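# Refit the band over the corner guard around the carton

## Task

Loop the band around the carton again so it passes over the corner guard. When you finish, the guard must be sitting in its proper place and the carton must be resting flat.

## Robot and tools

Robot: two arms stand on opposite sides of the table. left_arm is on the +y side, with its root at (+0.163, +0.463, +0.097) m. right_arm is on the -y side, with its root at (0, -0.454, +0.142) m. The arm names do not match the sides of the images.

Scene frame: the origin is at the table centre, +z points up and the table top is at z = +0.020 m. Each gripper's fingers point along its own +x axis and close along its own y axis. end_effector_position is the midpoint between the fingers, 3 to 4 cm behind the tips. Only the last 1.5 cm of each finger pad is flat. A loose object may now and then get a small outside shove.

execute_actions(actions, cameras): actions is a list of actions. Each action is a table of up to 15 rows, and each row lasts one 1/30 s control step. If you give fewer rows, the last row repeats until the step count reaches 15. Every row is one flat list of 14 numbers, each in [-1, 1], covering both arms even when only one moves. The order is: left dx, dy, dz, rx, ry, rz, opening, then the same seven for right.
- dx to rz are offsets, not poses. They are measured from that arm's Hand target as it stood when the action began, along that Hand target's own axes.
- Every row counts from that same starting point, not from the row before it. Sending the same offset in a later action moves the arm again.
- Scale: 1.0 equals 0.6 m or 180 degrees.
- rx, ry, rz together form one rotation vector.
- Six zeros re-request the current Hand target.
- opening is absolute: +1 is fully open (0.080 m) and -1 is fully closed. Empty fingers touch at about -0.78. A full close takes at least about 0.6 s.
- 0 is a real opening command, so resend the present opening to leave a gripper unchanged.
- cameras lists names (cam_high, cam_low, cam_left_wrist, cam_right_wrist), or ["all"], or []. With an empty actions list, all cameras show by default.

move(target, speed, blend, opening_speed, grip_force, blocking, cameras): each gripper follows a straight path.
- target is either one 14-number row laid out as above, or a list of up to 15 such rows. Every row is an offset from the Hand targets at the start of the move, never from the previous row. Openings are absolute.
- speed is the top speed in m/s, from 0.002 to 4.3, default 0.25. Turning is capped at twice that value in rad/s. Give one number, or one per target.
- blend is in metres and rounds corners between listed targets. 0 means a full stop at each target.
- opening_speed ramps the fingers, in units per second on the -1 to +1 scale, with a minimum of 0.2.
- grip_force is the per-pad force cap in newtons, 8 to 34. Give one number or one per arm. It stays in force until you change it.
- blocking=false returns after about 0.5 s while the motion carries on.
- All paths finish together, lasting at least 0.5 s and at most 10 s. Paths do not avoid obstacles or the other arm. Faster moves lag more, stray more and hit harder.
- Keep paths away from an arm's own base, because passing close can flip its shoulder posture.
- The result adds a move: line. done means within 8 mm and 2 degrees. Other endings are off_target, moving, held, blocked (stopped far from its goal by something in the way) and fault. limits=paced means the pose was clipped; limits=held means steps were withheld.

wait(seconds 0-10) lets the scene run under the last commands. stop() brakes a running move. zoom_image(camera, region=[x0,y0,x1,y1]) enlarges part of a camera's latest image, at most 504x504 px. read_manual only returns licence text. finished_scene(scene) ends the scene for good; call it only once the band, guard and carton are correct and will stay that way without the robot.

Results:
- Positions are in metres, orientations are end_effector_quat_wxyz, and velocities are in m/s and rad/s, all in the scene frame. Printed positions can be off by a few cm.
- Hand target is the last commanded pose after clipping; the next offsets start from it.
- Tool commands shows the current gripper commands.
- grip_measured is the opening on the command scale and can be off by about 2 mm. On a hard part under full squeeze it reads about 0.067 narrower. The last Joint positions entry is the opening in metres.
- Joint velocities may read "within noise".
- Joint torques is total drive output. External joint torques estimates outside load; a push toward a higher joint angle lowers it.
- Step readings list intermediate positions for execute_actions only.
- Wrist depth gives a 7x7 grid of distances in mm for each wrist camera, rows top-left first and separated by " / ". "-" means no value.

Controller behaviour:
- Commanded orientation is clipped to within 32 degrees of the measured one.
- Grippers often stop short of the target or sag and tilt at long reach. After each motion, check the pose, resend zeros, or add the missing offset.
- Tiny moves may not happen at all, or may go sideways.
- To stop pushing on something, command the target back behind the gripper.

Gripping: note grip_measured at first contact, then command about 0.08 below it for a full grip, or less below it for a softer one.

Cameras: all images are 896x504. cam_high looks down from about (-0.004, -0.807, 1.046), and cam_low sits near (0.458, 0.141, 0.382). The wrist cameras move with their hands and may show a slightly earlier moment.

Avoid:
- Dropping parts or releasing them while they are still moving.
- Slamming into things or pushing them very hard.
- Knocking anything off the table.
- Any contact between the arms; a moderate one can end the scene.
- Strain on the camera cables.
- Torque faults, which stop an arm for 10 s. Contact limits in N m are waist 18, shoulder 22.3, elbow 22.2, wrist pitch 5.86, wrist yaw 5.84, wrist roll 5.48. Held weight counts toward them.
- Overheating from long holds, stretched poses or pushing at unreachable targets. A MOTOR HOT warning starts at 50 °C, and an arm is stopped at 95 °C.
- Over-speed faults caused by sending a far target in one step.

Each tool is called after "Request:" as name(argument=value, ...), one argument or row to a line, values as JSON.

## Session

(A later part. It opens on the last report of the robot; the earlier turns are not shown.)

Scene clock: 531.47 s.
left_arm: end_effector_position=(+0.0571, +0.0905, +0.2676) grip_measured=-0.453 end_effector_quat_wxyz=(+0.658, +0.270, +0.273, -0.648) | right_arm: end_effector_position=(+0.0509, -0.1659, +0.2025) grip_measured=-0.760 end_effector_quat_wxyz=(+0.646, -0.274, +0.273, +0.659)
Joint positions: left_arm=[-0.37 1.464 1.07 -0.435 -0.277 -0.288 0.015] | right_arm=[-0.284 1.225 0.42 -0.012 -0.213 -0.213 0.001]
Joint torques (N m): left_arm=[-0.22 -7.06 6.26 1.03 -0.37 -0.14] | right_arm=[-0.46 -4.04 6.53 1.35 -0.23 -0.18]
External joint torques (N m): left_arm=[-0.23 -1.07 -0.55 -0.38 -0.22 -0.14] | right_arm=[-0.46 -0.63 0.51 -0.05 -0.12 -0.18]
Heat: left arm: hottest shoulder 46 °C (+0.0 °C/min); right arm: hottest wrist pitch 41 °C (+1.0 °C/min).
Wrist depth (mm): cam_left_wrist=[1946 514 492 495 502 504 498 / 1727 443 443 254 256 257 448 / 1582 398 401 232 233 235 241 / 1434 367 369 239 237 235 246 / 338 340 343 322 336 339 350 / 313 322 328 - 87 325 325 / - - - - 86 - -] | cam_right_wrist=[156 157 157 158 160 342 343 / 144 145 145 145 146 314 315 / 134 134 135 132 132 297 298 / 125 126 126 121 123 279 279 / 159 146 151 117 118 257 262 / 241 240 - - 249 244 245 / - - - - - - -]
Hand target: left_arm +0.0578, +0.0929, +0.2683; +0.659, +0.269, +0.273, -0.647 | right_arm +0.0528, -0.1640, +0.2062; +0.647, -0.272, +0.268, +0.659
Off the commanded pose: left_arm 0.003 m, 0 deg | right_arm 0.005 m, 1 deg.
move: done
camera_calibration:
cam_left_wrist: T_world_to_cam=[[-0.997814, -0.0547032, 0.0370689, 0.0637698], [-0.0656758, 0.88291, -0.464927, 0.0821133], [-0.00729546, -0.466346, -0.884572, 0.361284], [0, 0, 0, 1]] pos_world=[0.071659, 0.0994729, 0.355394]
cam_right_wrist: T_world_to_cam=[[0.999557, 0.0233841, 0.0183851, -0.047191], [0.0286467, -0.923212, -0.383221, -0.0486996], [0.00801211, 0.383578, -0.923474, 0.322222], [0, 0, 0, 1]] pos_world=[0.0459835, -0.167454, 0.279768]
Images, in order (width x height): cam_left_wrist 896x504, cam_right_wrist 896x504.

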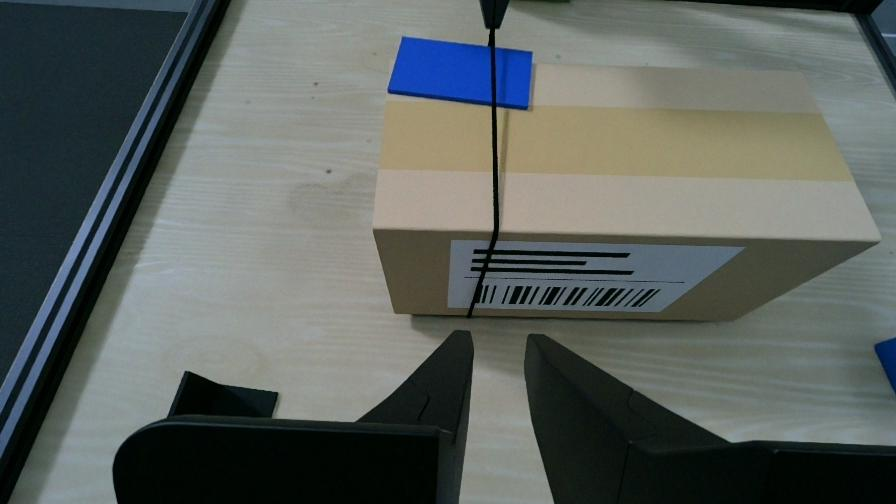

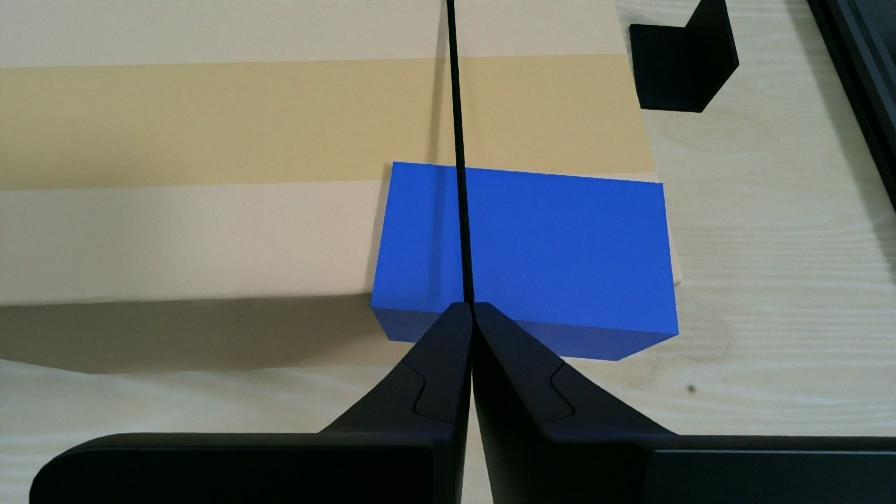

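Request:
move(
  target=[0, 0, 0, 0, 0, 0, -0.45, 0.0303, 0, -0.015, 0, 0, 0, -1],
  speed=0.05,
  cameras=["cam_left_wrist", "cam_right_wrist"],
)

Scene clock: 542.97 s.
left_arm: end_effector_position=(+0.0571, +0.0905, +0.2676) grip_measured=-0.453 end_effector_quat_wxyz=(+0.658, +0.270, +0.273, -0.648) | right_arm: end_effector_position=(+0.0535, -0.1557, +0.1931) grip_measured=-0.760 end_effector_quat_wxyz=(+0.650, -0.268, +0.262, +0.661)
Joint positions: left_arm=[-0.37 1.464 1.07 -0.435 -0.277 -0.288 0.015] | right_arm=[-0.283 1.305 0.405 0.11 -0.213 -0.213 0.001]
Joint torques (N m): left_arm=[-0.18 -7.06 6.32 1.04 -0.35 -0.13] | right_arm=[0.28 -2.14 4.81 2.15 0.03 0.06]
External joint torques (N m): left_arm=[-0.22 -1.04 -0.53 -0.38 -0.19 -0.13] | right_arm=[0.24 1.61 -0.98 0.71 0.15 0.06]
Heat: left arm: hottest shoulder 47 °C (+1.0 °C/min); right arm: hottest wrist pitch 41 °C (-1.0 °C/min).
Wrist depth (mm): cam_left_wrist=[1961 500 489 485 499 507 511 / 1714 432 445 251 256 258 451 / 1572 401 402 232 233 236 241 / 1417 368 371 239 236 234 247 / 335 340 342 322 335 337 349 / 316 320 326 - 87 323 324 / - - - - 86 - -] | cam_right_wrist=[150 149 150 151 152 343 337 / 136 137 138 138 141 315 313 / 128 126 127 124 124 295 294 / 117 118 118 115 116 273 274 / 112 114 113 109 110 253 256 / 228 219 - - 184 239 240 / - - - - - - -]
Hand target: left_arm +0.0578, +0.0929, +0.2683; +0.659, +0.269, +0.273, -0.647 | right_arm +0.0527, -0.1575, +0.1870; +0.647, -0.272, +0.268, +0.659
Off the commanded pose: left_arm 0.003 m, 0 deg | right_arm 0.006 m, 1 deg.
move: done
camera_calibration:
cam_left_wrist: T_world_to_cam=[[-0.997814, -0.0547032, 0.0370689, 0.0637698], [-0.0656758, 0.88291, -0.464927, 0.0821133], [-0.00729546, -0.466346, -0.884572, 0.361284], [0, 0, 0, 1]] pos_world=[0.071659, 0.0994729, 0.355394]
cam_right_wrist: T_world_to_cam=[[0.999366, 0.023917, 0.0263699, -0.0513861], [0.0325782, -0.913061, -0.40652, -0.0370392], [0.0143546, 0.407121, -0.913261, 0.310996], [0, 0, 0, 1]] pos_world=[0.0480959, -0.159203, 0.270319]
Images, in order (width x height): cam_left_wrist 896x504, cam_right_wrist 896x504.

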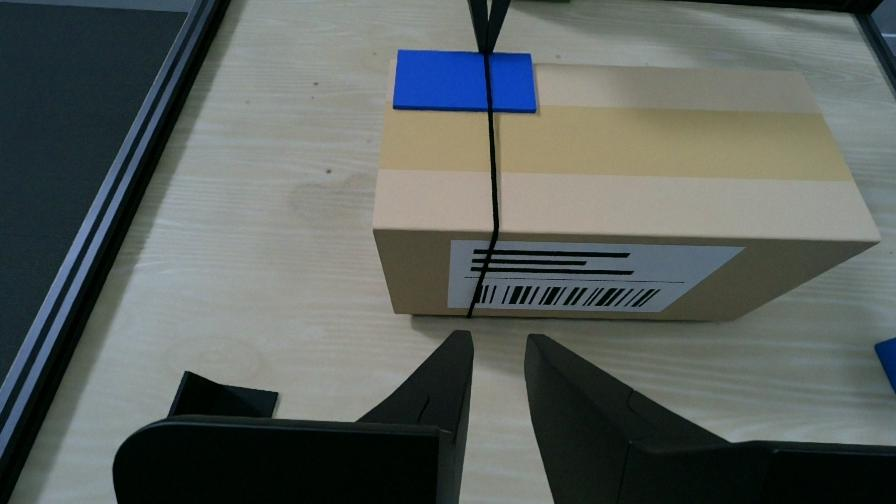

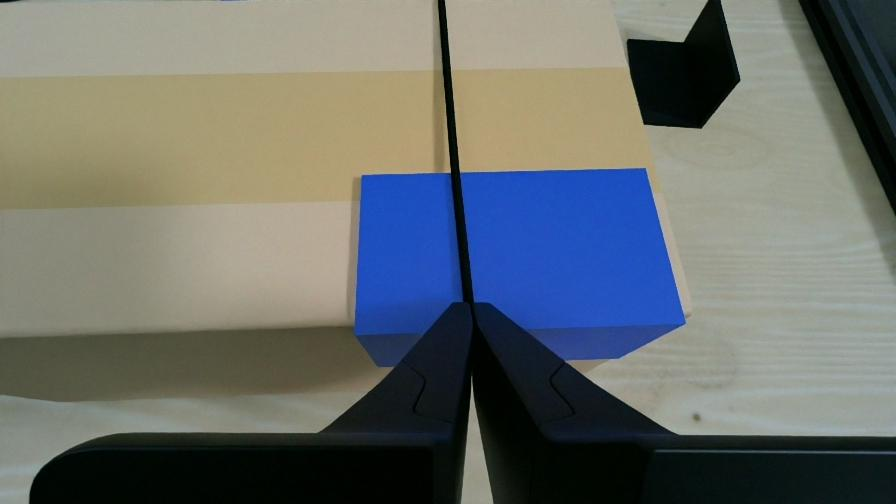

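Request:
move(
  target=[
    [0, 0, 0, 0, 0, 0, -0.45, -0.0067, 0, 0.004, 0, 0, 0, -1],
    [0, 0, 0, 0, 0, 0, -0.45, -0.0067, 0, 0.004, 0, 0, 0, -0.45],
    [0, 0, 0, 0, 0, 0, -0.45, -0.06, 0, 0.004, 0, 0, 0, -0.45],
    [0, 0, 0, 0, 0, 0, -0.45, -0.19, 0, 0.004, 0, 0, 0, -0.45],
  ],
  speed=[0.04, 0.04, 0.06, 0.15],
  blend=[0, 0, 0.01, 0],
  opening_speed=0.6,
  cameras=["all"],
)

Request:
zoom_image(
  camera="cam_right_wrist",
  region=[360, 80, 640, 290],
)

Request:
zoom_image(
  camera="cam_left_wrist",
  region=[350, 30, 560, 240],
)

Scene clock: 581.63 s.
left_arm: end_effector_position=(+0.0571, +0.0905, +0.2676) grip_measured=-0.453 end_effector_quat_wxyz=(+0.658, +0.270, +0.273, -0.648) | right_arm: end_effector_position=(+0.0534, -0.2375, +0.2640) grip_measured=-0.453 end_effector_quat_wxyz=(+0.645, -0.274, +0.276, +0.657)
Joint positions: left_arm=[-0.37 1.464 1.07 -0.435 -0.277 -0.288 0.015] | right_arm=[-0.464 0.757 0.502 -0.605 -0.332 -0.349 0.015]
Joint torques (N m): left_arm=[-0.18 -7.12 6.3 1.03 -0.35 -0.14] | right_arm=[-0.28 -1.91 7.28 1.48 -0.35 -0.15]
External joint torques (N m): left_arm=[-0.19 -1.16 -0.5 -0.37 -0.2 -0.14] | right_arm=[-0.27 -0.74 0.49 0.14 -0.17 -0.15]
Heat: left arm: hottest shoulder 47 °C (+1.0 °C/min); right arm: hottest wrist pitch 45 °C (+3.0 °C/min).
Wrist depth (mm): cam_left_wrist=[1915 511 487 496 502 501 510 / 1803 446 442 252 257 259 449 / 1668 398 401 231 233 236 241 / 349 369 369 239 237 235 247 / 334 340 343 321 335 336 350 / 315 323 326 - 87 323 326 / - - - - 86 - -] | cam_right_wrist=[362 240 242 240 419 427 1672 / 226 223 224 223 385 399 1480 / 209 210 210 209 358 372 370 / 338 265 273 282 339 345 340 / 322 321 327 331 322 322 319 / 303 309 - - 70 309 305 / - - - 284 - - -]
Hand target: left_arm +0.0578, +0.0929, +0.2683; +0.659, +0.269, +0.273, -0.647 | right_arm +0.0541, -0.2365, +0.2692; +0.647, -0.272, +0.268, +0.659
Off the commanded pose: left_arm 0.003 m, 0 deg | right_arm 0.005 m, 1 deg.
move: done
camera_calibration:
cam_left_wrist: T_world_to_cam=[[-0.997814, -0.0547032, 0.0370689, 0.0637698], [-0.0656758, 0.88291, -0.464927, 0.0821133], [-0.00729546, -0.466346, -0.884572, 0.361284], [0, 0, 0, 1]] pos_world=[0.071659, 0.0994729, 0.355394]
cam_right_wrist: T_world_to_cam=[[0.999685, 0.0205528, 0.0144055, -0.048781], [0.0244732, -0.925554, -0.377823, -0.0929398], [0.00556774, 0.378057, -0.925766, 0.405897], [0, 0, 0, 1]] pos_world=[0.0487802, -0.23847, 0.341353]

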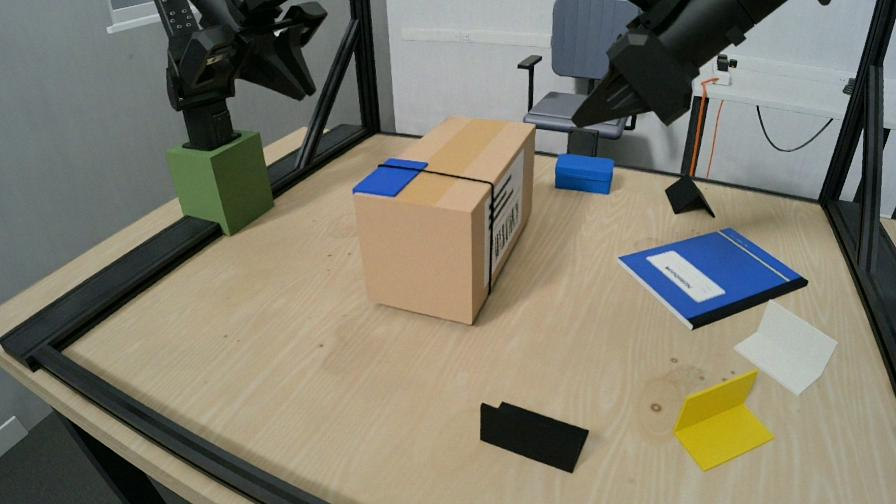

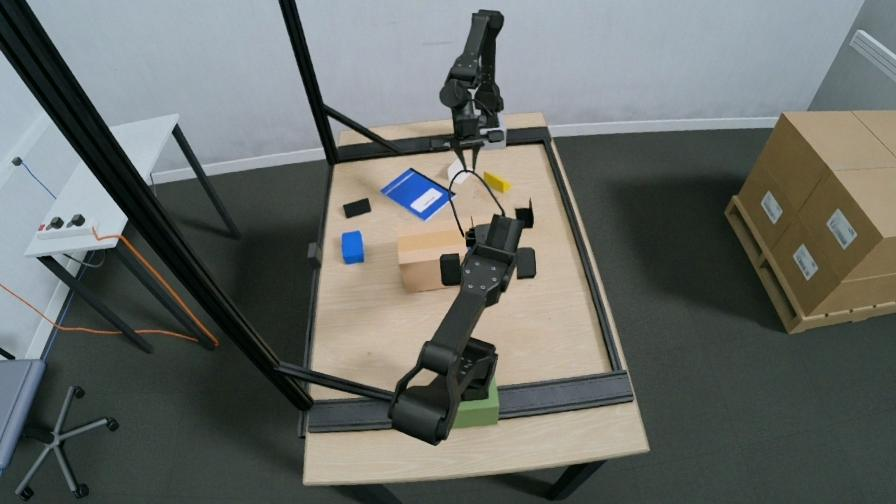

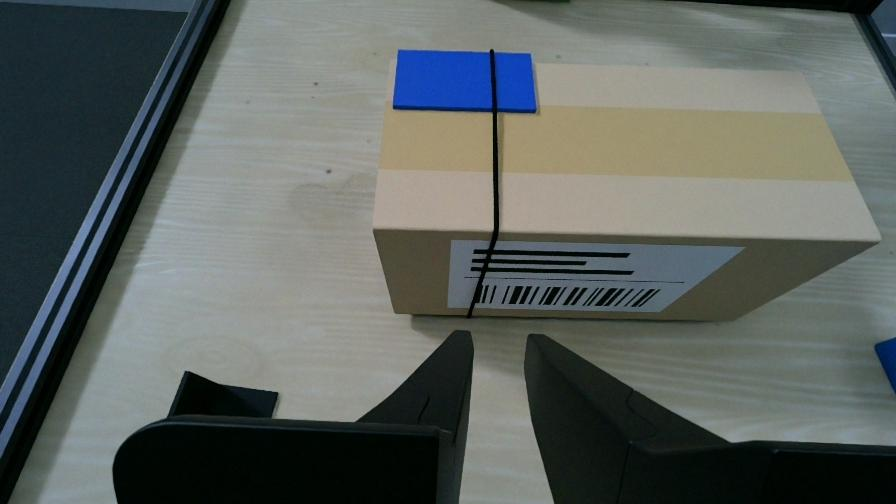

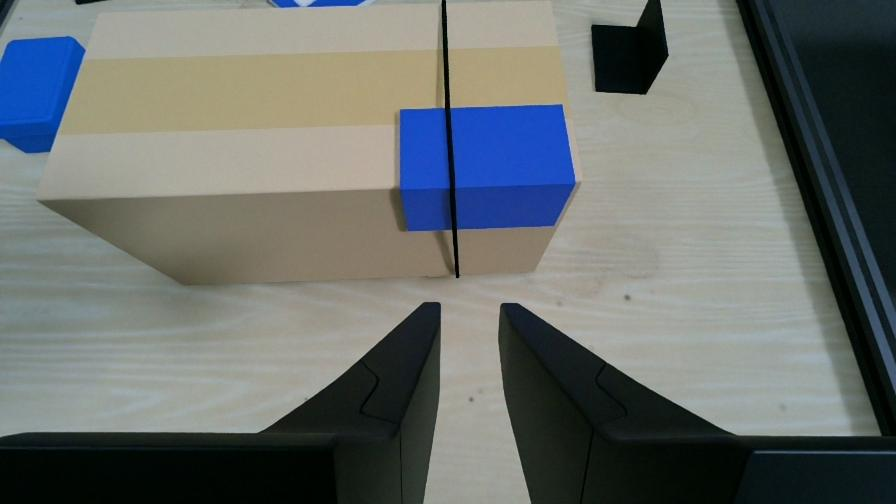

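Scaled by 1.800.

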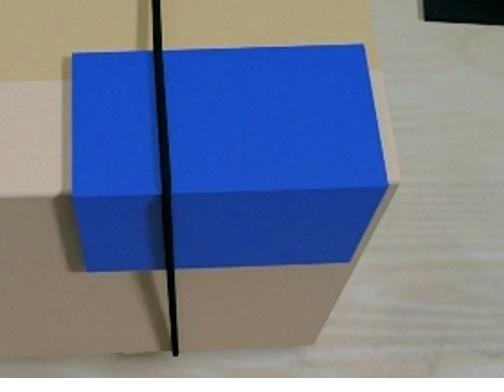

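Scaled by 2.400.

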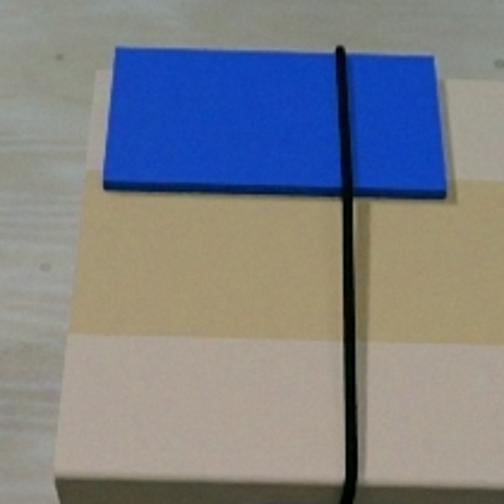

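Request:
move(
  target=[0, 0, 0, 0, 0, 0, -0.45, 0.1767, 0.0567, -0.005, 0, 0, 0, -0.85],
  speed=0.15,
  cameras=["cam_right_wrist"],
)

Scene clock: 603.97 s.
left_arm: end_effector_position=(+0.0571, +0.0905, +0.2676) grip_measured=-0.453 end_effector_quat_wxyz=(+0.658, +0.270, +0.273, -0.648) | right_arm: end_effector_position=(+0.0196, -0.1628, +0.1958) grip_measured=-0.760 end_effector_quat_wxyz=(+0.648, -0.271, +0.264, +0.661)
Joint positions: left_arm=[-0.37 1.464 1.07 -0.435 -0.277 -0.288 0.015] | right_arm=[-0.116 1.225 0.37 0.075 -0.094 -0.096 0.001]
Joint torques (N m): left_arm=[-0.22 -7.07 6.3 1.04 -0.35 -0.15] | right_arm=[0.29 -2.74 4.99 2 0.04 0.2]
External joint torques (N m): left_arm=[-0.29 -1.02 -0.55 -0.37 -0.19 -0.15] | right_arm=[0.29 0.58 -0.91 0.56 0.09 0.2]
Heat: left arm: hottest shoulder 47 °C (+0.0 °C/min); right arm: hottest wrist pitch 43 °C (+2.0 °C/min).
Wrist depth (mm): cam_left_wrist=[1961 481 491 495 489 505 508 / 1751 432 442 252 256 259 447 / 1468 400 403 232 233 235 241 / 1393 366 369 239 237 235 247 / 343 341 341 321 335 338 350 / 315 320 326 - 87 324 324 / - - - - 86 - -] | cam_right_wrist=[150 150 151 152 154 160 346 / 135 139 139 141 141 144 324 / 129 128 129 128 126 127 297 / 119 119 120 120 117 118 276 / 122 126 131 113 128 136 259 / 232 230 - - 228 240 243 / - - - - - - -]
Hand target: left_arm +0.0578, +0.0929, +0.2683; +0.659, +0.269, +0.273, -0.647 | right_arm +0.0187, -0.1642, +0.1923; +0.647, -0.272, +0.268, +0.659
Off the commanded pose: left_arm 0.003 m, 0 deg | right_arm 0.004 m, 1 deg.
move: done
camera_calibration:
cam_right_wrist: T_world_to_cam=[[0.999302, 0.0258327, 0.0269797, -0.0171699], [0.0344761, -0.915845, -0.40005, -0.0430364], [0.0143748, 0.400701, -0.916096, 0.316302], [0, 0, 0, 1]] pos_world=[0.0140948, -0.165714, 0.273009]
Images, in order (width x height): cam_right_wrist 896x504.

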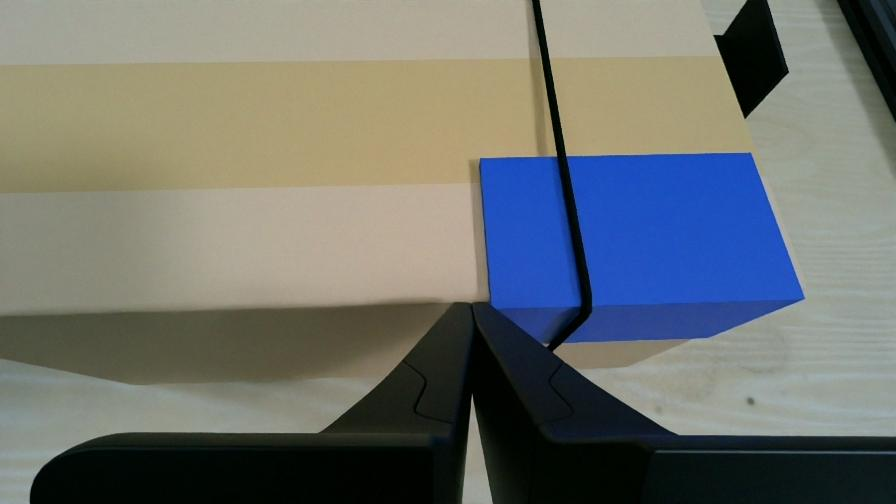

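Request:
move(
  target=[
    [0, 0, 0, 0, 0, 0, -0.45, 0.0, 0.005, 0, 0, 0, 0, -0.85],
    [0, 0, 0, 0, 0, 0, -0.45, 0.0183, 0.005, 0, 0, 0, 0, -0.85],
    [0, 0, 0, 0, 0, 0, -0.45, 0.0183, -0.0075, 0, 0, 0, 0, -0.85],
  ],
  speed=0.04,
  blend=[0.002, 0, 0],
  cameras=["cam_left_wrist", "cam_right_wrist"],
)

Request:
zoom_image(
  camera="cam_left_wrist",
  region=[350, 30, 560, 240],
)

Scene clock: 616.93 s.
left_arm: end_effector_position=(+0.0571, +0.0905, +0.2676) grip_measured=-0.453 end_effector_quat_wxyz=(+0.658, +0.270, +0.273, -0.648) | right_arm: end_effector_position=(+0.0214, -0.1565, +0.1865) grip_measured=-0.760 end_effector_quat_wxyz=(+0.647, -0.270, +0.267, +0.661)
Joint positions: left_arm=[-0.37 1.464 1.07 -0.435 -0.277 -0.288 0.015] | right_arm=[-0.125 1.297 0.37 0.143 -0.104 -0.097 0.001]
Joint torques (N m): left_arm=[-0.2 -7.06 6.24 1.03 -0.36 -0.15] | right_arm=[-0.48 -2.65 5.47 1.97 -0.09 -0.17]
External joint torques (N m): left_arm=[-0.21 -0.99 -0.69 -0.41 -0.21 -0.15] | right_arm=[-0.48 0.99 -0.28 0.51 -0.03 -0.18]
Heat: left arm: hottest shoulder 47 °C (+0.0 °C/min); right arm: hottest wrist pitch 43 °C (-1.0 °C/min).
Wrist depth (mm): cam_left_wrist=[1961 473 490 494 488 503 502 / 1751 432 443 252 256 258 452 / 1582 399 401 232 234 236 241 / 1486 368 370 239 237 235 248 / 336 340 342 323 336 338 350 / 312 319 326 - 87 324 325 / - - - - 86 - -] | cam_right_wrist=[138 139 139 140 140 143 328 / 127 128 128 128 129 129 306 / 118 118 119 119 115 116 285 / 111 110 110 111 109 108 260 / 113 106 107 106 103 123 245 / 226 223 - - 187 232 233 / - - - - - - -]
Hand target: left_arm +0.0578, +0.0929, +0.2683; +0.659, +0.269, +0.273, -0.647 | right_arm +0.0231, -0.1564, +0.1845; +0.647, -0.272, +0.268, +0.659
Off the commanded pose: left_arm 0.003 m, 0 deg | right_arm 0.002 m, 0 deg.
move: done; blend cut to 0 m at target 1
camera_calibration:
cam_left_wrist: T_world_to_cam=[[-0.997814, -0.0547032, 0.0370689, 0.0637698], [-0.0656758, 0.88291, -0.464927, 0.0821133], [-0.00729546, -0.466346, -0.884572, 0.361284], [0, 0, 0, 1]] pos_world=[0.071659, 0.0994729, 0.355394]
cam_right_wrist: T_world_to_cam=[[0.999498, 0.0246879, 0.0198601, -0.0177836], [0.030542, -0.917511, -0.396535, -0.0419382], [0.00843224, 0.396942, -0.917805, 0.305041], [0, 0, 0, 1]] pos_world=[0.0164833, -0.159123, 0.263691]
Images, in order (width x height): cam_left_wrist 896x504, cam_right_wrist 896x504.

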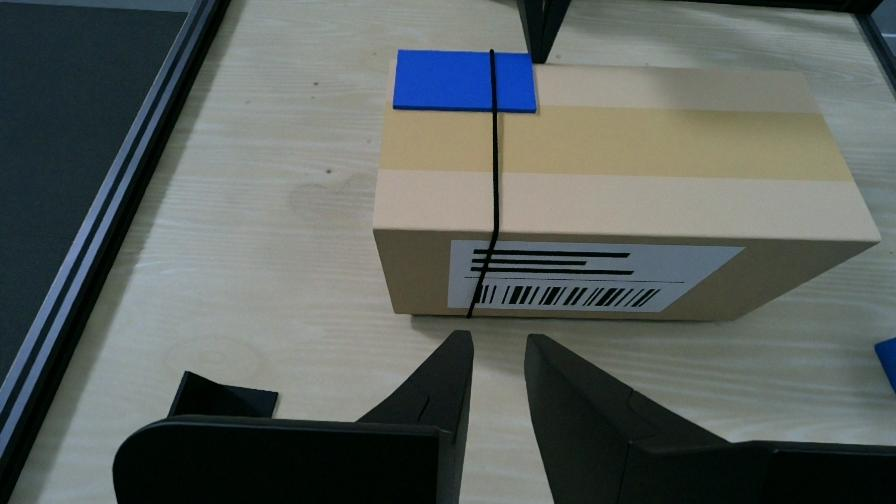

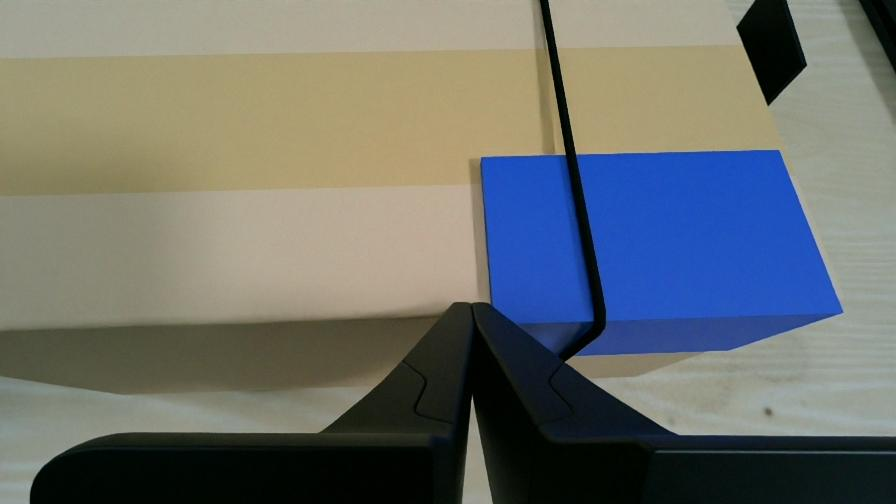

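Scaled by 2.400.

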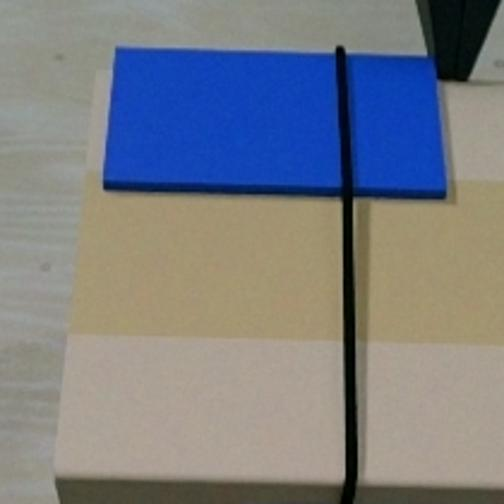

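Request:
move(
  target=[0, 0, 0, 0, 0, 0, -0.45, 0, -0.0092, 0, 0, 0, 0, -0.85],
  speed=0.03,
  cameras=["cam_left_wrist", "cam_right_wrist"],
)

Request:
zoom_image(
  camera="cam_left_wrist",
  region=[350, 30, 560, 240],
)

Scene clock: 620.80 s.
left_arm: end_effector_position=(+0.0571, +0.0905, +0.2676) grip_measured=-0.453 end_effector_quat_wxyz=(+0.658, +0.270, +0.273, -0.648) | right_arm: end_effector_position=(+0.0235, -0.1569, +0.1861) grip_measured=-0.760 end_effector_quat_wxyz=(+0.642, -0.269, +0.267, +0.666)
Joint positions: left_arm=[-0.37 1.464 1.07 -0.435 -0.277 -0.288 0.015] | right_arm=[-0.147 1.3 0.37 0.143 -0.133 -0.117 0.001]
Joint torques (N m): left_arm=[-0.19 -7.07 6.27 1.05 -0.37 -0.13] | right_arm=[-0.88 -2.47 5.79 1.83 0.31 -0.19]
External joint torques (N m): left_arm=[-0.13 -1.09 -0.52 -0.35 -0.23 -0.13] | right_arm=[-0.89 1.16 0.1 0.39 0.38 -0.19]
Heat: left arm: hottest shoulder 47 °C (+0.0 °C/min); right arm: hottest wrist pitch 43 °C (-1.0 °C/min).
Wrist depth (mm): cam_left_wrist=[1946 487 491 495 491 503 508 / 1739 439 443 250 256 259 446 / 1634 400 401 232 233 235 241 / 370 369 370 240 237 235 247 / 341 340 340 321 337 339 351 / 316 320 322 - 87 324 325 / - - - - 86 - -] | cam_right_wrist=[137 139 139 139 140 143 326 / 128 128 128 129 129 129 305 / 119 118 118 119 115 115 283 / 112 110 111 110 109 107 260 / 119 107 111 106 102 118 242 / 226 223 - - 181 231 231 / - - - - - - -]
Hand target: left_arm +0.0578, +0.0929, +0.2683; +0.659, +0.269, +0.273, -0.647 | right_arm +0.0285, -0.1562, +0.1845; +0.647, -0.272, +0.268, +0.660
Off the commanded pose: left_arm 0.003 m, 0 deg | right_arm 0.005 m, 1 deg.
move: done
camera_calibration:
cam_left_wrist: T_world_to_cam=[[-0.997814, -0.0547032, 0.0370689, 0.0637698], [-0.0656758, 0.88291, -0.464927, 0.0821133], [-0.00729546, -0.466346, -0.884572, 0.361284], [0, 0, 0, 1]] pos_world=[0.071659, 0.0994729, 0.355394]
cam_right_wrist: T_world_to_cam=[[0.999198, 0.0376413, 0.0136332, -0.0167161], [0.0399579, -0.916695, -0.397585, -0.0424446], [-0.00246812, 0.397811, -0.917464, 0.305222], [0, 0, 0, 1]] pos_world=[0.0191521, -0.1597, 0.263382]
Images, in order (width x height): cam_left_wrist 896x504, cam_right_wrist 896x504.

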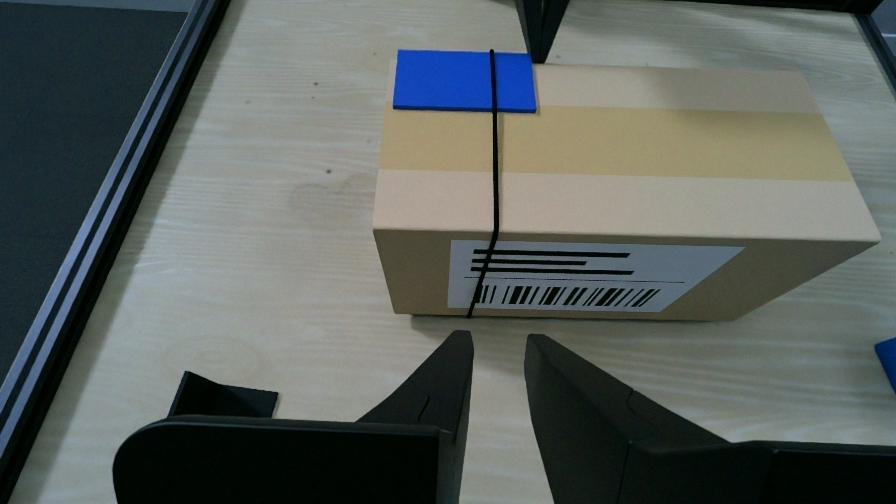

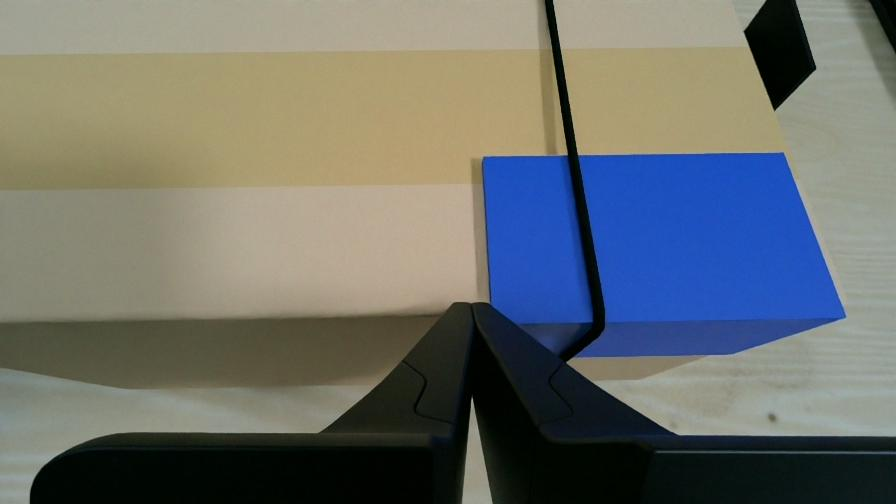

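Scaled by 2.400.

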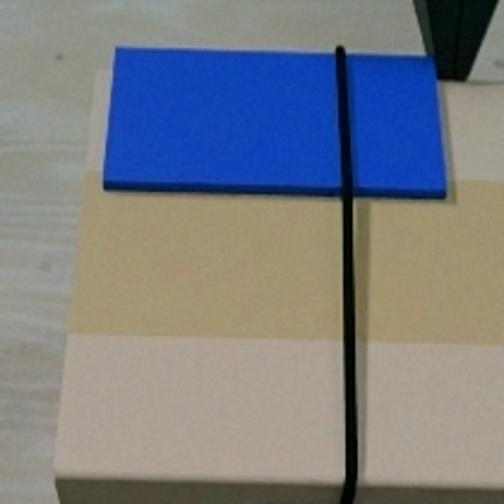

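Request:
move(
  target=[0, 0, 0, 0, 0, 0, -0.45, -0.0025, -0.0083, 0, 0, 0, 0, -0.85],
  speed=0.03,
  cameras=["cam_left_wrist", "cam_right_wrist"],
)

Request:
zoom_image(
  camera="cam_left_wrist",
  region=[350, 30, 560, 240],
)

Scene clock: 625.43 s.
left_arm: end_effector_position=(+0.0571, +0.0905, +0.2676) grip_measured=-0.453 end_effector_quat_wxyz=(+0.658, +0.270, +0.273, -0.648) | right_arm: end_effector_position=(+0.0296, -0.1585, +0.1853) grip_measured=-0.760 end_effector_quat_wxyz=(+0.644, -0.270, +0.269, +0.664)
Joint positions: left_arm=[-0.37 1.464 1.07 -0.435 -0.277 -0.288 0.015] | right_arm=[-0.175 1.3 0.37 0.137 -0.148 -0.136 0.001]
Joint torques (N m): left_arm=[-0.23 -7.08 6.28 1.02 -0.36 -0.15] | right_arm=[-0.74 -3.03 6.05 1.48 0.1 -0.17]
External joint torques (N m): left_arm=[-0.26 -1.06 -0.55 -0.38 -0.2 -0.15] | right_arm=[-0.73 0.63 0.3 0.03 0.18 -0.18]
Heat: left arm: hottest shoulder 47 °C (+0.0 °C/min); right arm: hottest wrist pitch 43 °C (-2.0 °C/min).
Wrist depth (mm): cam_left_wrist=[2026 492 491 494 491 504 504 / 1751 440 443 251 256 259 447 / 1552 401 402 231 233 236 241 / 365 367 370 240 237 235 247 / 338 339 342 322 336 338 349 / 316 320 323 - 87 323 325 / - - - - 86 - -] | cam_right_wrist=[137 137 137 140 138 142 325 / 128 126 126 127 127 129 305 / 117 117 117 117 114 114 281 / 109 109 109 109 107 106 257 / 126 115 119 105 110 130 242 / 225 223 - - 199 229 229 / - - - - - - -]
Hand target: left_arm +0.0578, +0.0929, +0.2683; +0.659, +0.269, +0.273, -0.647 | right_arm +0.0336, -0.1572, +0.1855; +0.647, -0.272, +0.268, +0.659
Off the commanded pose: left_arm 0.003 m, 0 deg | right_arm 0.004 m, 1 deg.
move: done
camera_calibration:
cam_left_wrist: T_world_to_cam=[[-0.997814, -0.0547032, 0.0370689, 0.0637698], [-0.0656758, 0.88291, -0.464927, 0.0821133], [-0.00729546, -0.466346, -0.884572, 0.361284], [0, 0, 0, 1]] pos_world=[0.071659, 0.0994729, 0.355394]
cam_right_wrist: T_world_to_cam=[[0.999336, 0.0329646, 0.0155376, -0.0238218], [0.0364198, -0.91853, -0.393671, -0.0453488], [0.00129455, 0.393976, -0.91912, 0.304707], [0, 0, 0, 1]] pos_world=[0.0250631, -0.160916, 0.26258]
Images, in order (width x height): cam_left_wrist 896x504, cam_right_wrist 896x504.

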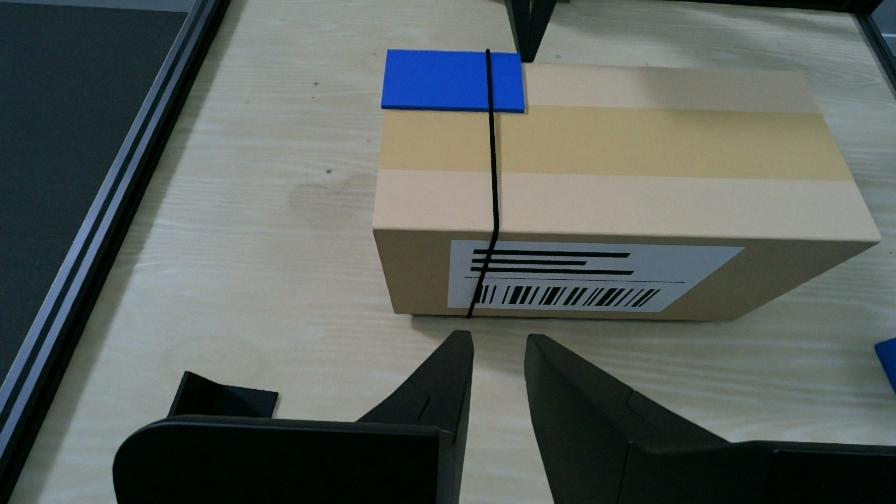

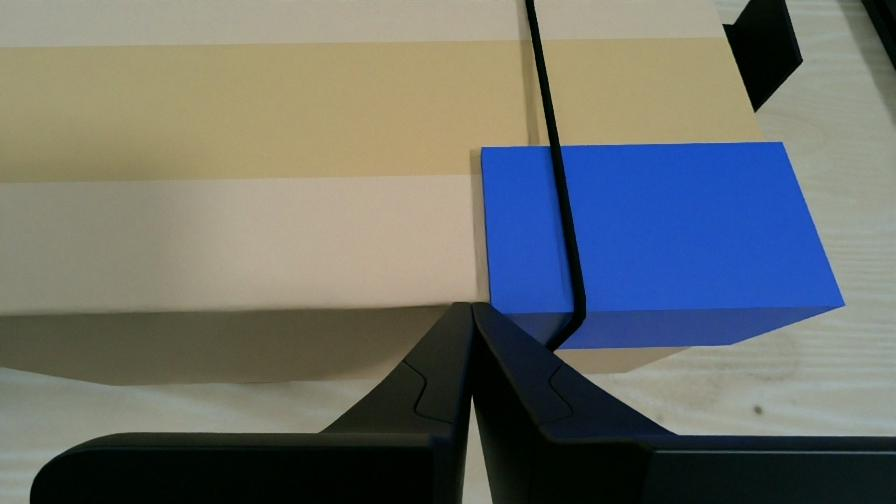

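Scaled by 2.400.

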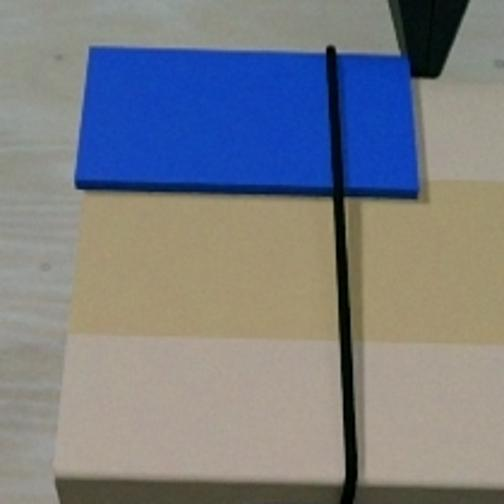

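Request:
move(
  target=[
    [0, 0, 0, 0, 0, 0, -0.45, 0, 0.0075, 0, 0, 0, 0, -0.85],
    [0, 0, 0, 0, 0, 0, -0.45, -0.0667, 0.0075, 0, 0, 0, 0, -0.85],
    [0, 0, 0, 0, 0, 0, -0.45, -0.0667, -0.1567, 0, 0, 0, 0, -0.85],
  ],
  speed=[0.03, 0.06, 0.12],
  blend=[0.001, 0.015, 0],
  cameras=["cam_right_wrist"],
)

Request:
zoom_image(
  camera="cam_right_wrist",
  region=[200, 60, 540, 330],
)

Scene clock: 651.43 s.
left_arm: end_effector_position=(+0.0571, +0.0905, +0.2676) grip_measured=-0.453 end_effector_quat_wxyz=(+0.658, +0.270, +0.273, -0.648) | right_arm: end_effector_position=(+0.1264, -0.1853, +0.2127) grip_measured=-0.760 end_effector_quat_wxyz=(+0.648, -0.272, +0.270, +0.658)
Joint positions: left_arm=[-0.37 1.464 1.07 -0.435 -0.277 -0.288 0.015] | right_arm=[-0.669 1.29 0.524 -0.146 -0.463 -0.52 0.001]
Joint torques (N m): left_arm=[-0.2 -7.03 6.29 1.03 -0.35 -0.15] | right_arm=[-0.39 -3.2 6.6 1.34 -0.41 -0.13]
External joint torques (N m): left_arm=[-0.22 -0.97 -0.58 -0.4 -0.2 -0.15] | right_arm=[-0.38 0.61 0.69 0.11 -0.16 -0.13]
Heat: left arm: hottest shoulder 47 °C (+0.0 °C/min); right arm: hottest wrist pitch 42 °C (-2.0 °C/min).
Wrist depth (mm): cam_left_wrist=[1930 499 492 497 499 501 509 / 1857 442 443 252 256 258 450 / 1532 402 403 231 233 236 241 / 366 368 368 239 237 235 247 / 334 340 341 322 334 338 350 / 313 320 325 - 87 324 325 / - - - - 86 - -] | cam_right_wrist=[172 173 173 356 357 358 1596 / 159 159 160 329 335 329 1429 / 148 146 144 308 310 311 1365 / 142 141 141 284 288 291 291 / 215 224 232 216 270 273 264 / 253 253 - - 254 255 249 / - - - - - - -]
Hand target: left_arm +0.0578, +0.0929, +0.2683; +0.659, +0.269, +0.273, -0.647 | right_arm +0.1281, -0.1839, +0.2136; +0.647, -0.272, +0.268, +0.659
Off the commanded pose: left_arm 0.003 m, 0 deg | right_arm 0.002 m, 0 deg.
move: done; blend cut to 0 m at target 1
camera_calibration:
cam_right_wrist: T_world_to_cam=[[0.999565, 0.0200498, 0.0216324, -0.123758], [0.0269015, -0.920459, -0.389912, -0.0626384], [0.0120941, 0.390324, -0.920598, 0.338617], [0, 0, 0, 1]] pos_world=[0.121294, -0.187345, 0.289984]
Images, in order (width x height): cam_right_wrist 896x504.

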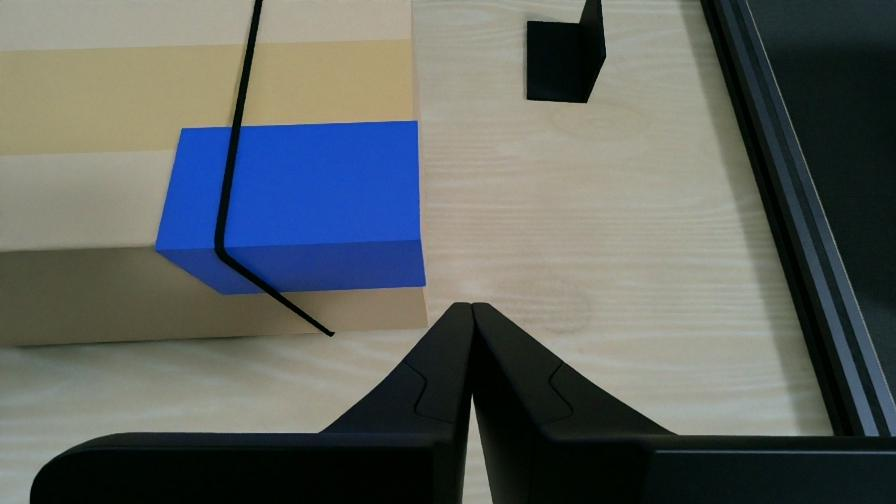

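Scaled by 1.482.

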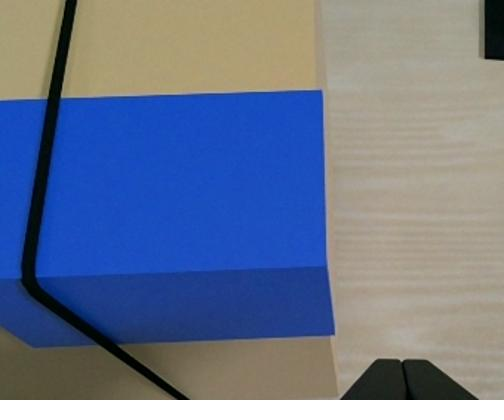

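Request:
move(
  target=[0, 0, 0, 0, 0, 0, -0.45, -0.1, 0.1, 0, 0, 0, 0, -0.85],
  speed=0.2,
  cameras=["all"],
)

Request:
zoom_image(
  camera="cam_high",
  region=[330, 100, 560, 340],
)

Request:
zoom_image(
  camera="cam_right_wrist",
  region=[330, 60, 600, 290],
)

Request:
zoom_image(
  camera="cam_left_wrist",
  region=[350, 170, 560, 330],
)

Scene clock: 666.17 s.
left_arm: end_effector_position=(+0.0571, +0.0905, +0.2676) grip_measured=-0.453 end_effector_quat_wxyz=(+0.658, +0.270, +0.273, -0.648) | right_arm: end_effector_position=(+0.0700, -0.2269, +0.2558) grip_measured=-0.760 end_effector_quat_wxyz=(+0.647, -0.274, +0.268, +0.660)
Joint positions: left_arm=[-0.37 1.464 1.07 -0.435 -0.277 -0.288 0.015] | right_arm=[-0.538 0.852 0.491 -0.506 -0.382 -0.414 0.001]
Joint torques (N m): left_arm=[-0.16 -7.07 6.22 1.03 -0.36 -0.14] | right_arm=[0.38 -2.51 6.04 1.46 -0.15 0.19]
External joint torques (N m): left_arm=[-0.14 -1.06 -0.63 -0.39 -0.22 -0.14] | right_arm=[0.39 -0.88 -0.64 0.15 0.05 0.19]
Heat: left arm: hottest shoulder 47 °C (+0.0 °C/min); right arm: hottest wrist pitch 42 °C (-1.0 °C/min).
Wrist depth (mm): cam_left_wrist=[1946 510 489 496 499 505 507 / 1727 439 443 251 256 259 447 / 1562 401 403 232 233 236 241 / 1442 368 368 239 237 234 248 / 347 338 341 322 334 337 350 / 314 319 322 - 87 323 326 / - - - - 86 - -] | cam_right_wrist=[229 230 231 233 424 420 1596 / 212 213 214 216 385 390 1565 / 197 197 200 198 358 364 1404 / 253 240 244 251 334 338 339 / 311 309 313 322 317 315 317 / 293 293 - - 302 297 296 / - - - - - - -]
Hand target: left_arm +0.0578, +0.0929, +0.2683; +0.659, +0.269, +0.273, -0.647 | right_arm +0.0690, -0.2274, +0.2561; +0.647, -0.272, +0.268, +0.659
Off the commanded pose: left_arm 0.003 m, 0 deg | right_arm 0.001 m, 0 deg.
move: done
camera_calibration:
cam_left_wrist: T_world_to_cam=[[-0.997814, -0.0547032, 0.0370689, 0.0637698], [-0.0656758, 0.88291, -0.464927, 0.0821133], [-0.00729546, -0.466346, -0.884572, 0.361284], [0, 0, 0, 1]] pos_world=[0.071659, 0.0994729, 0.355394]
cam_right_wrist: T_world_to_cam=[[0.99939, 0.0253337, 0.0240387, -0.0668587], [0.0327025, -0.920407, -0.389591, -0.0830625], [0.0122557, 0.39014, -0.920674, 0.39519], [0, 0, 0, 1]] pos_world=[0.064691, -0.228937, 0.333088]

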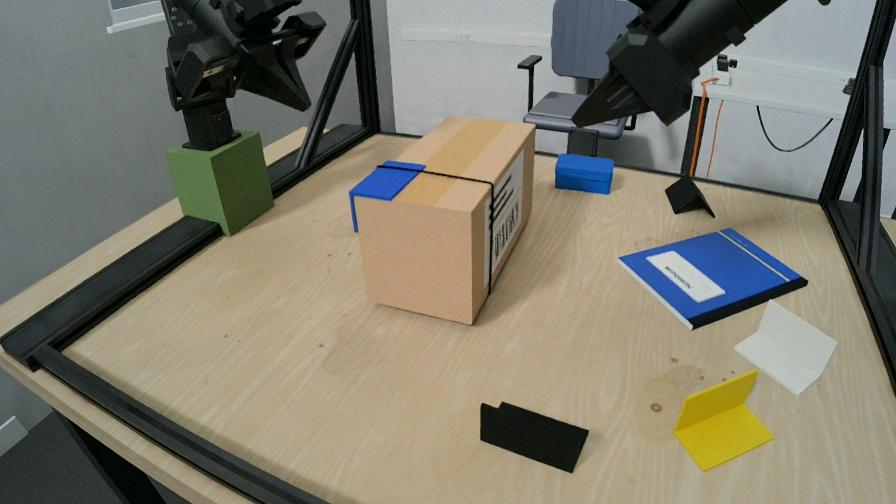

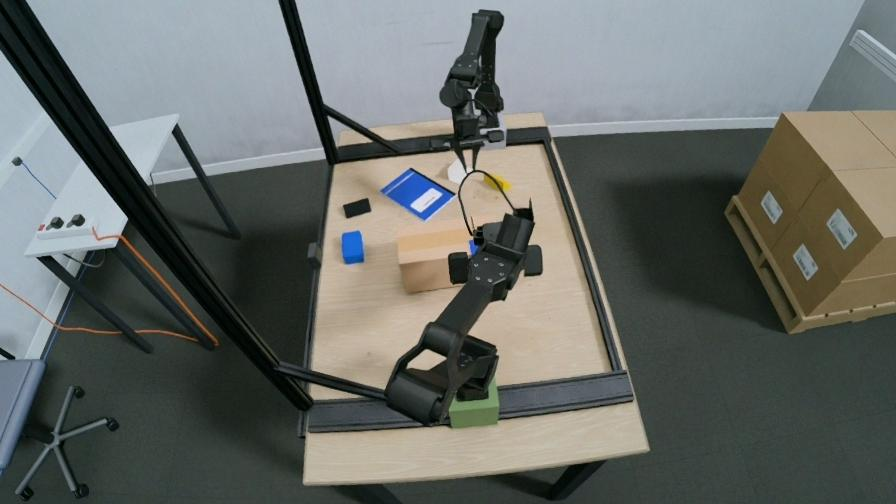

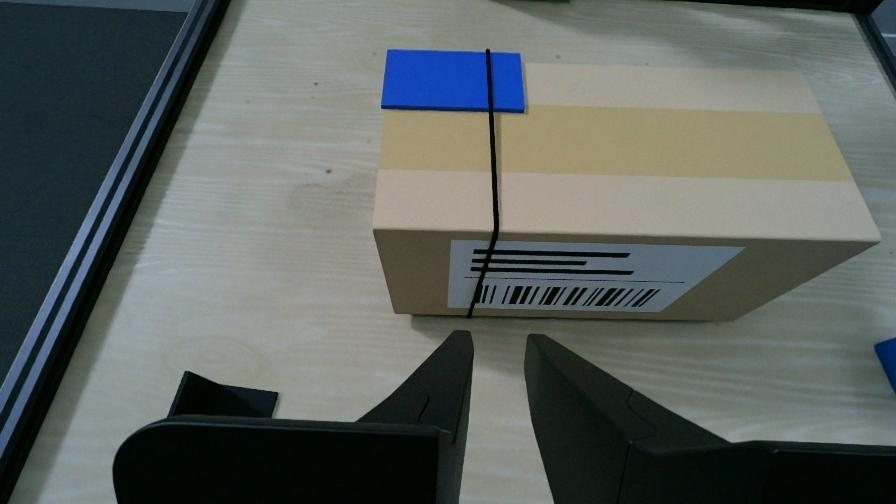

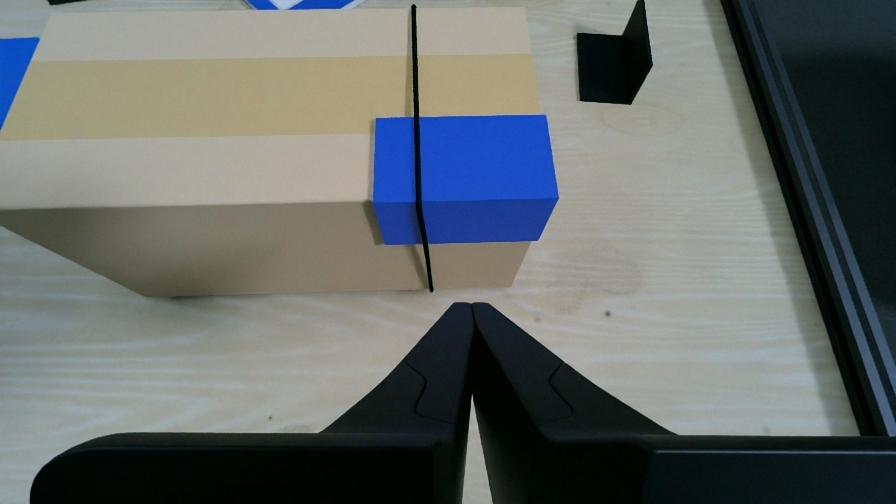

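Scaled by 2.100.

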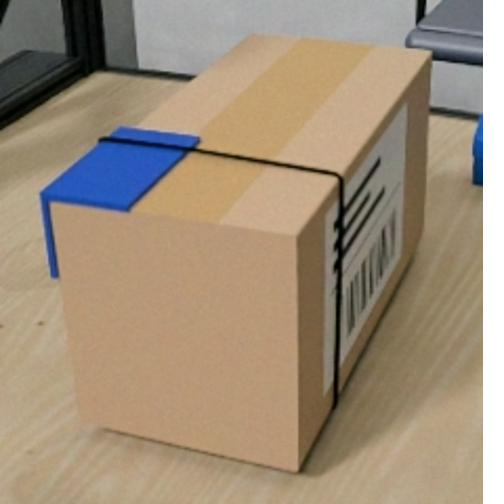

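Scaled by 1.867.

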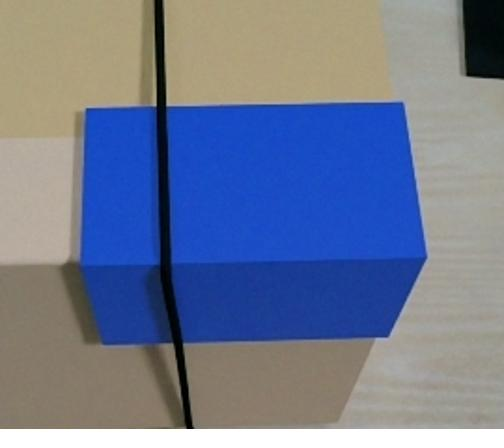

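Scaled by 2.400.

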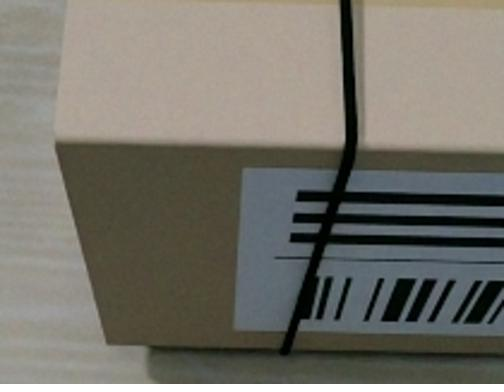

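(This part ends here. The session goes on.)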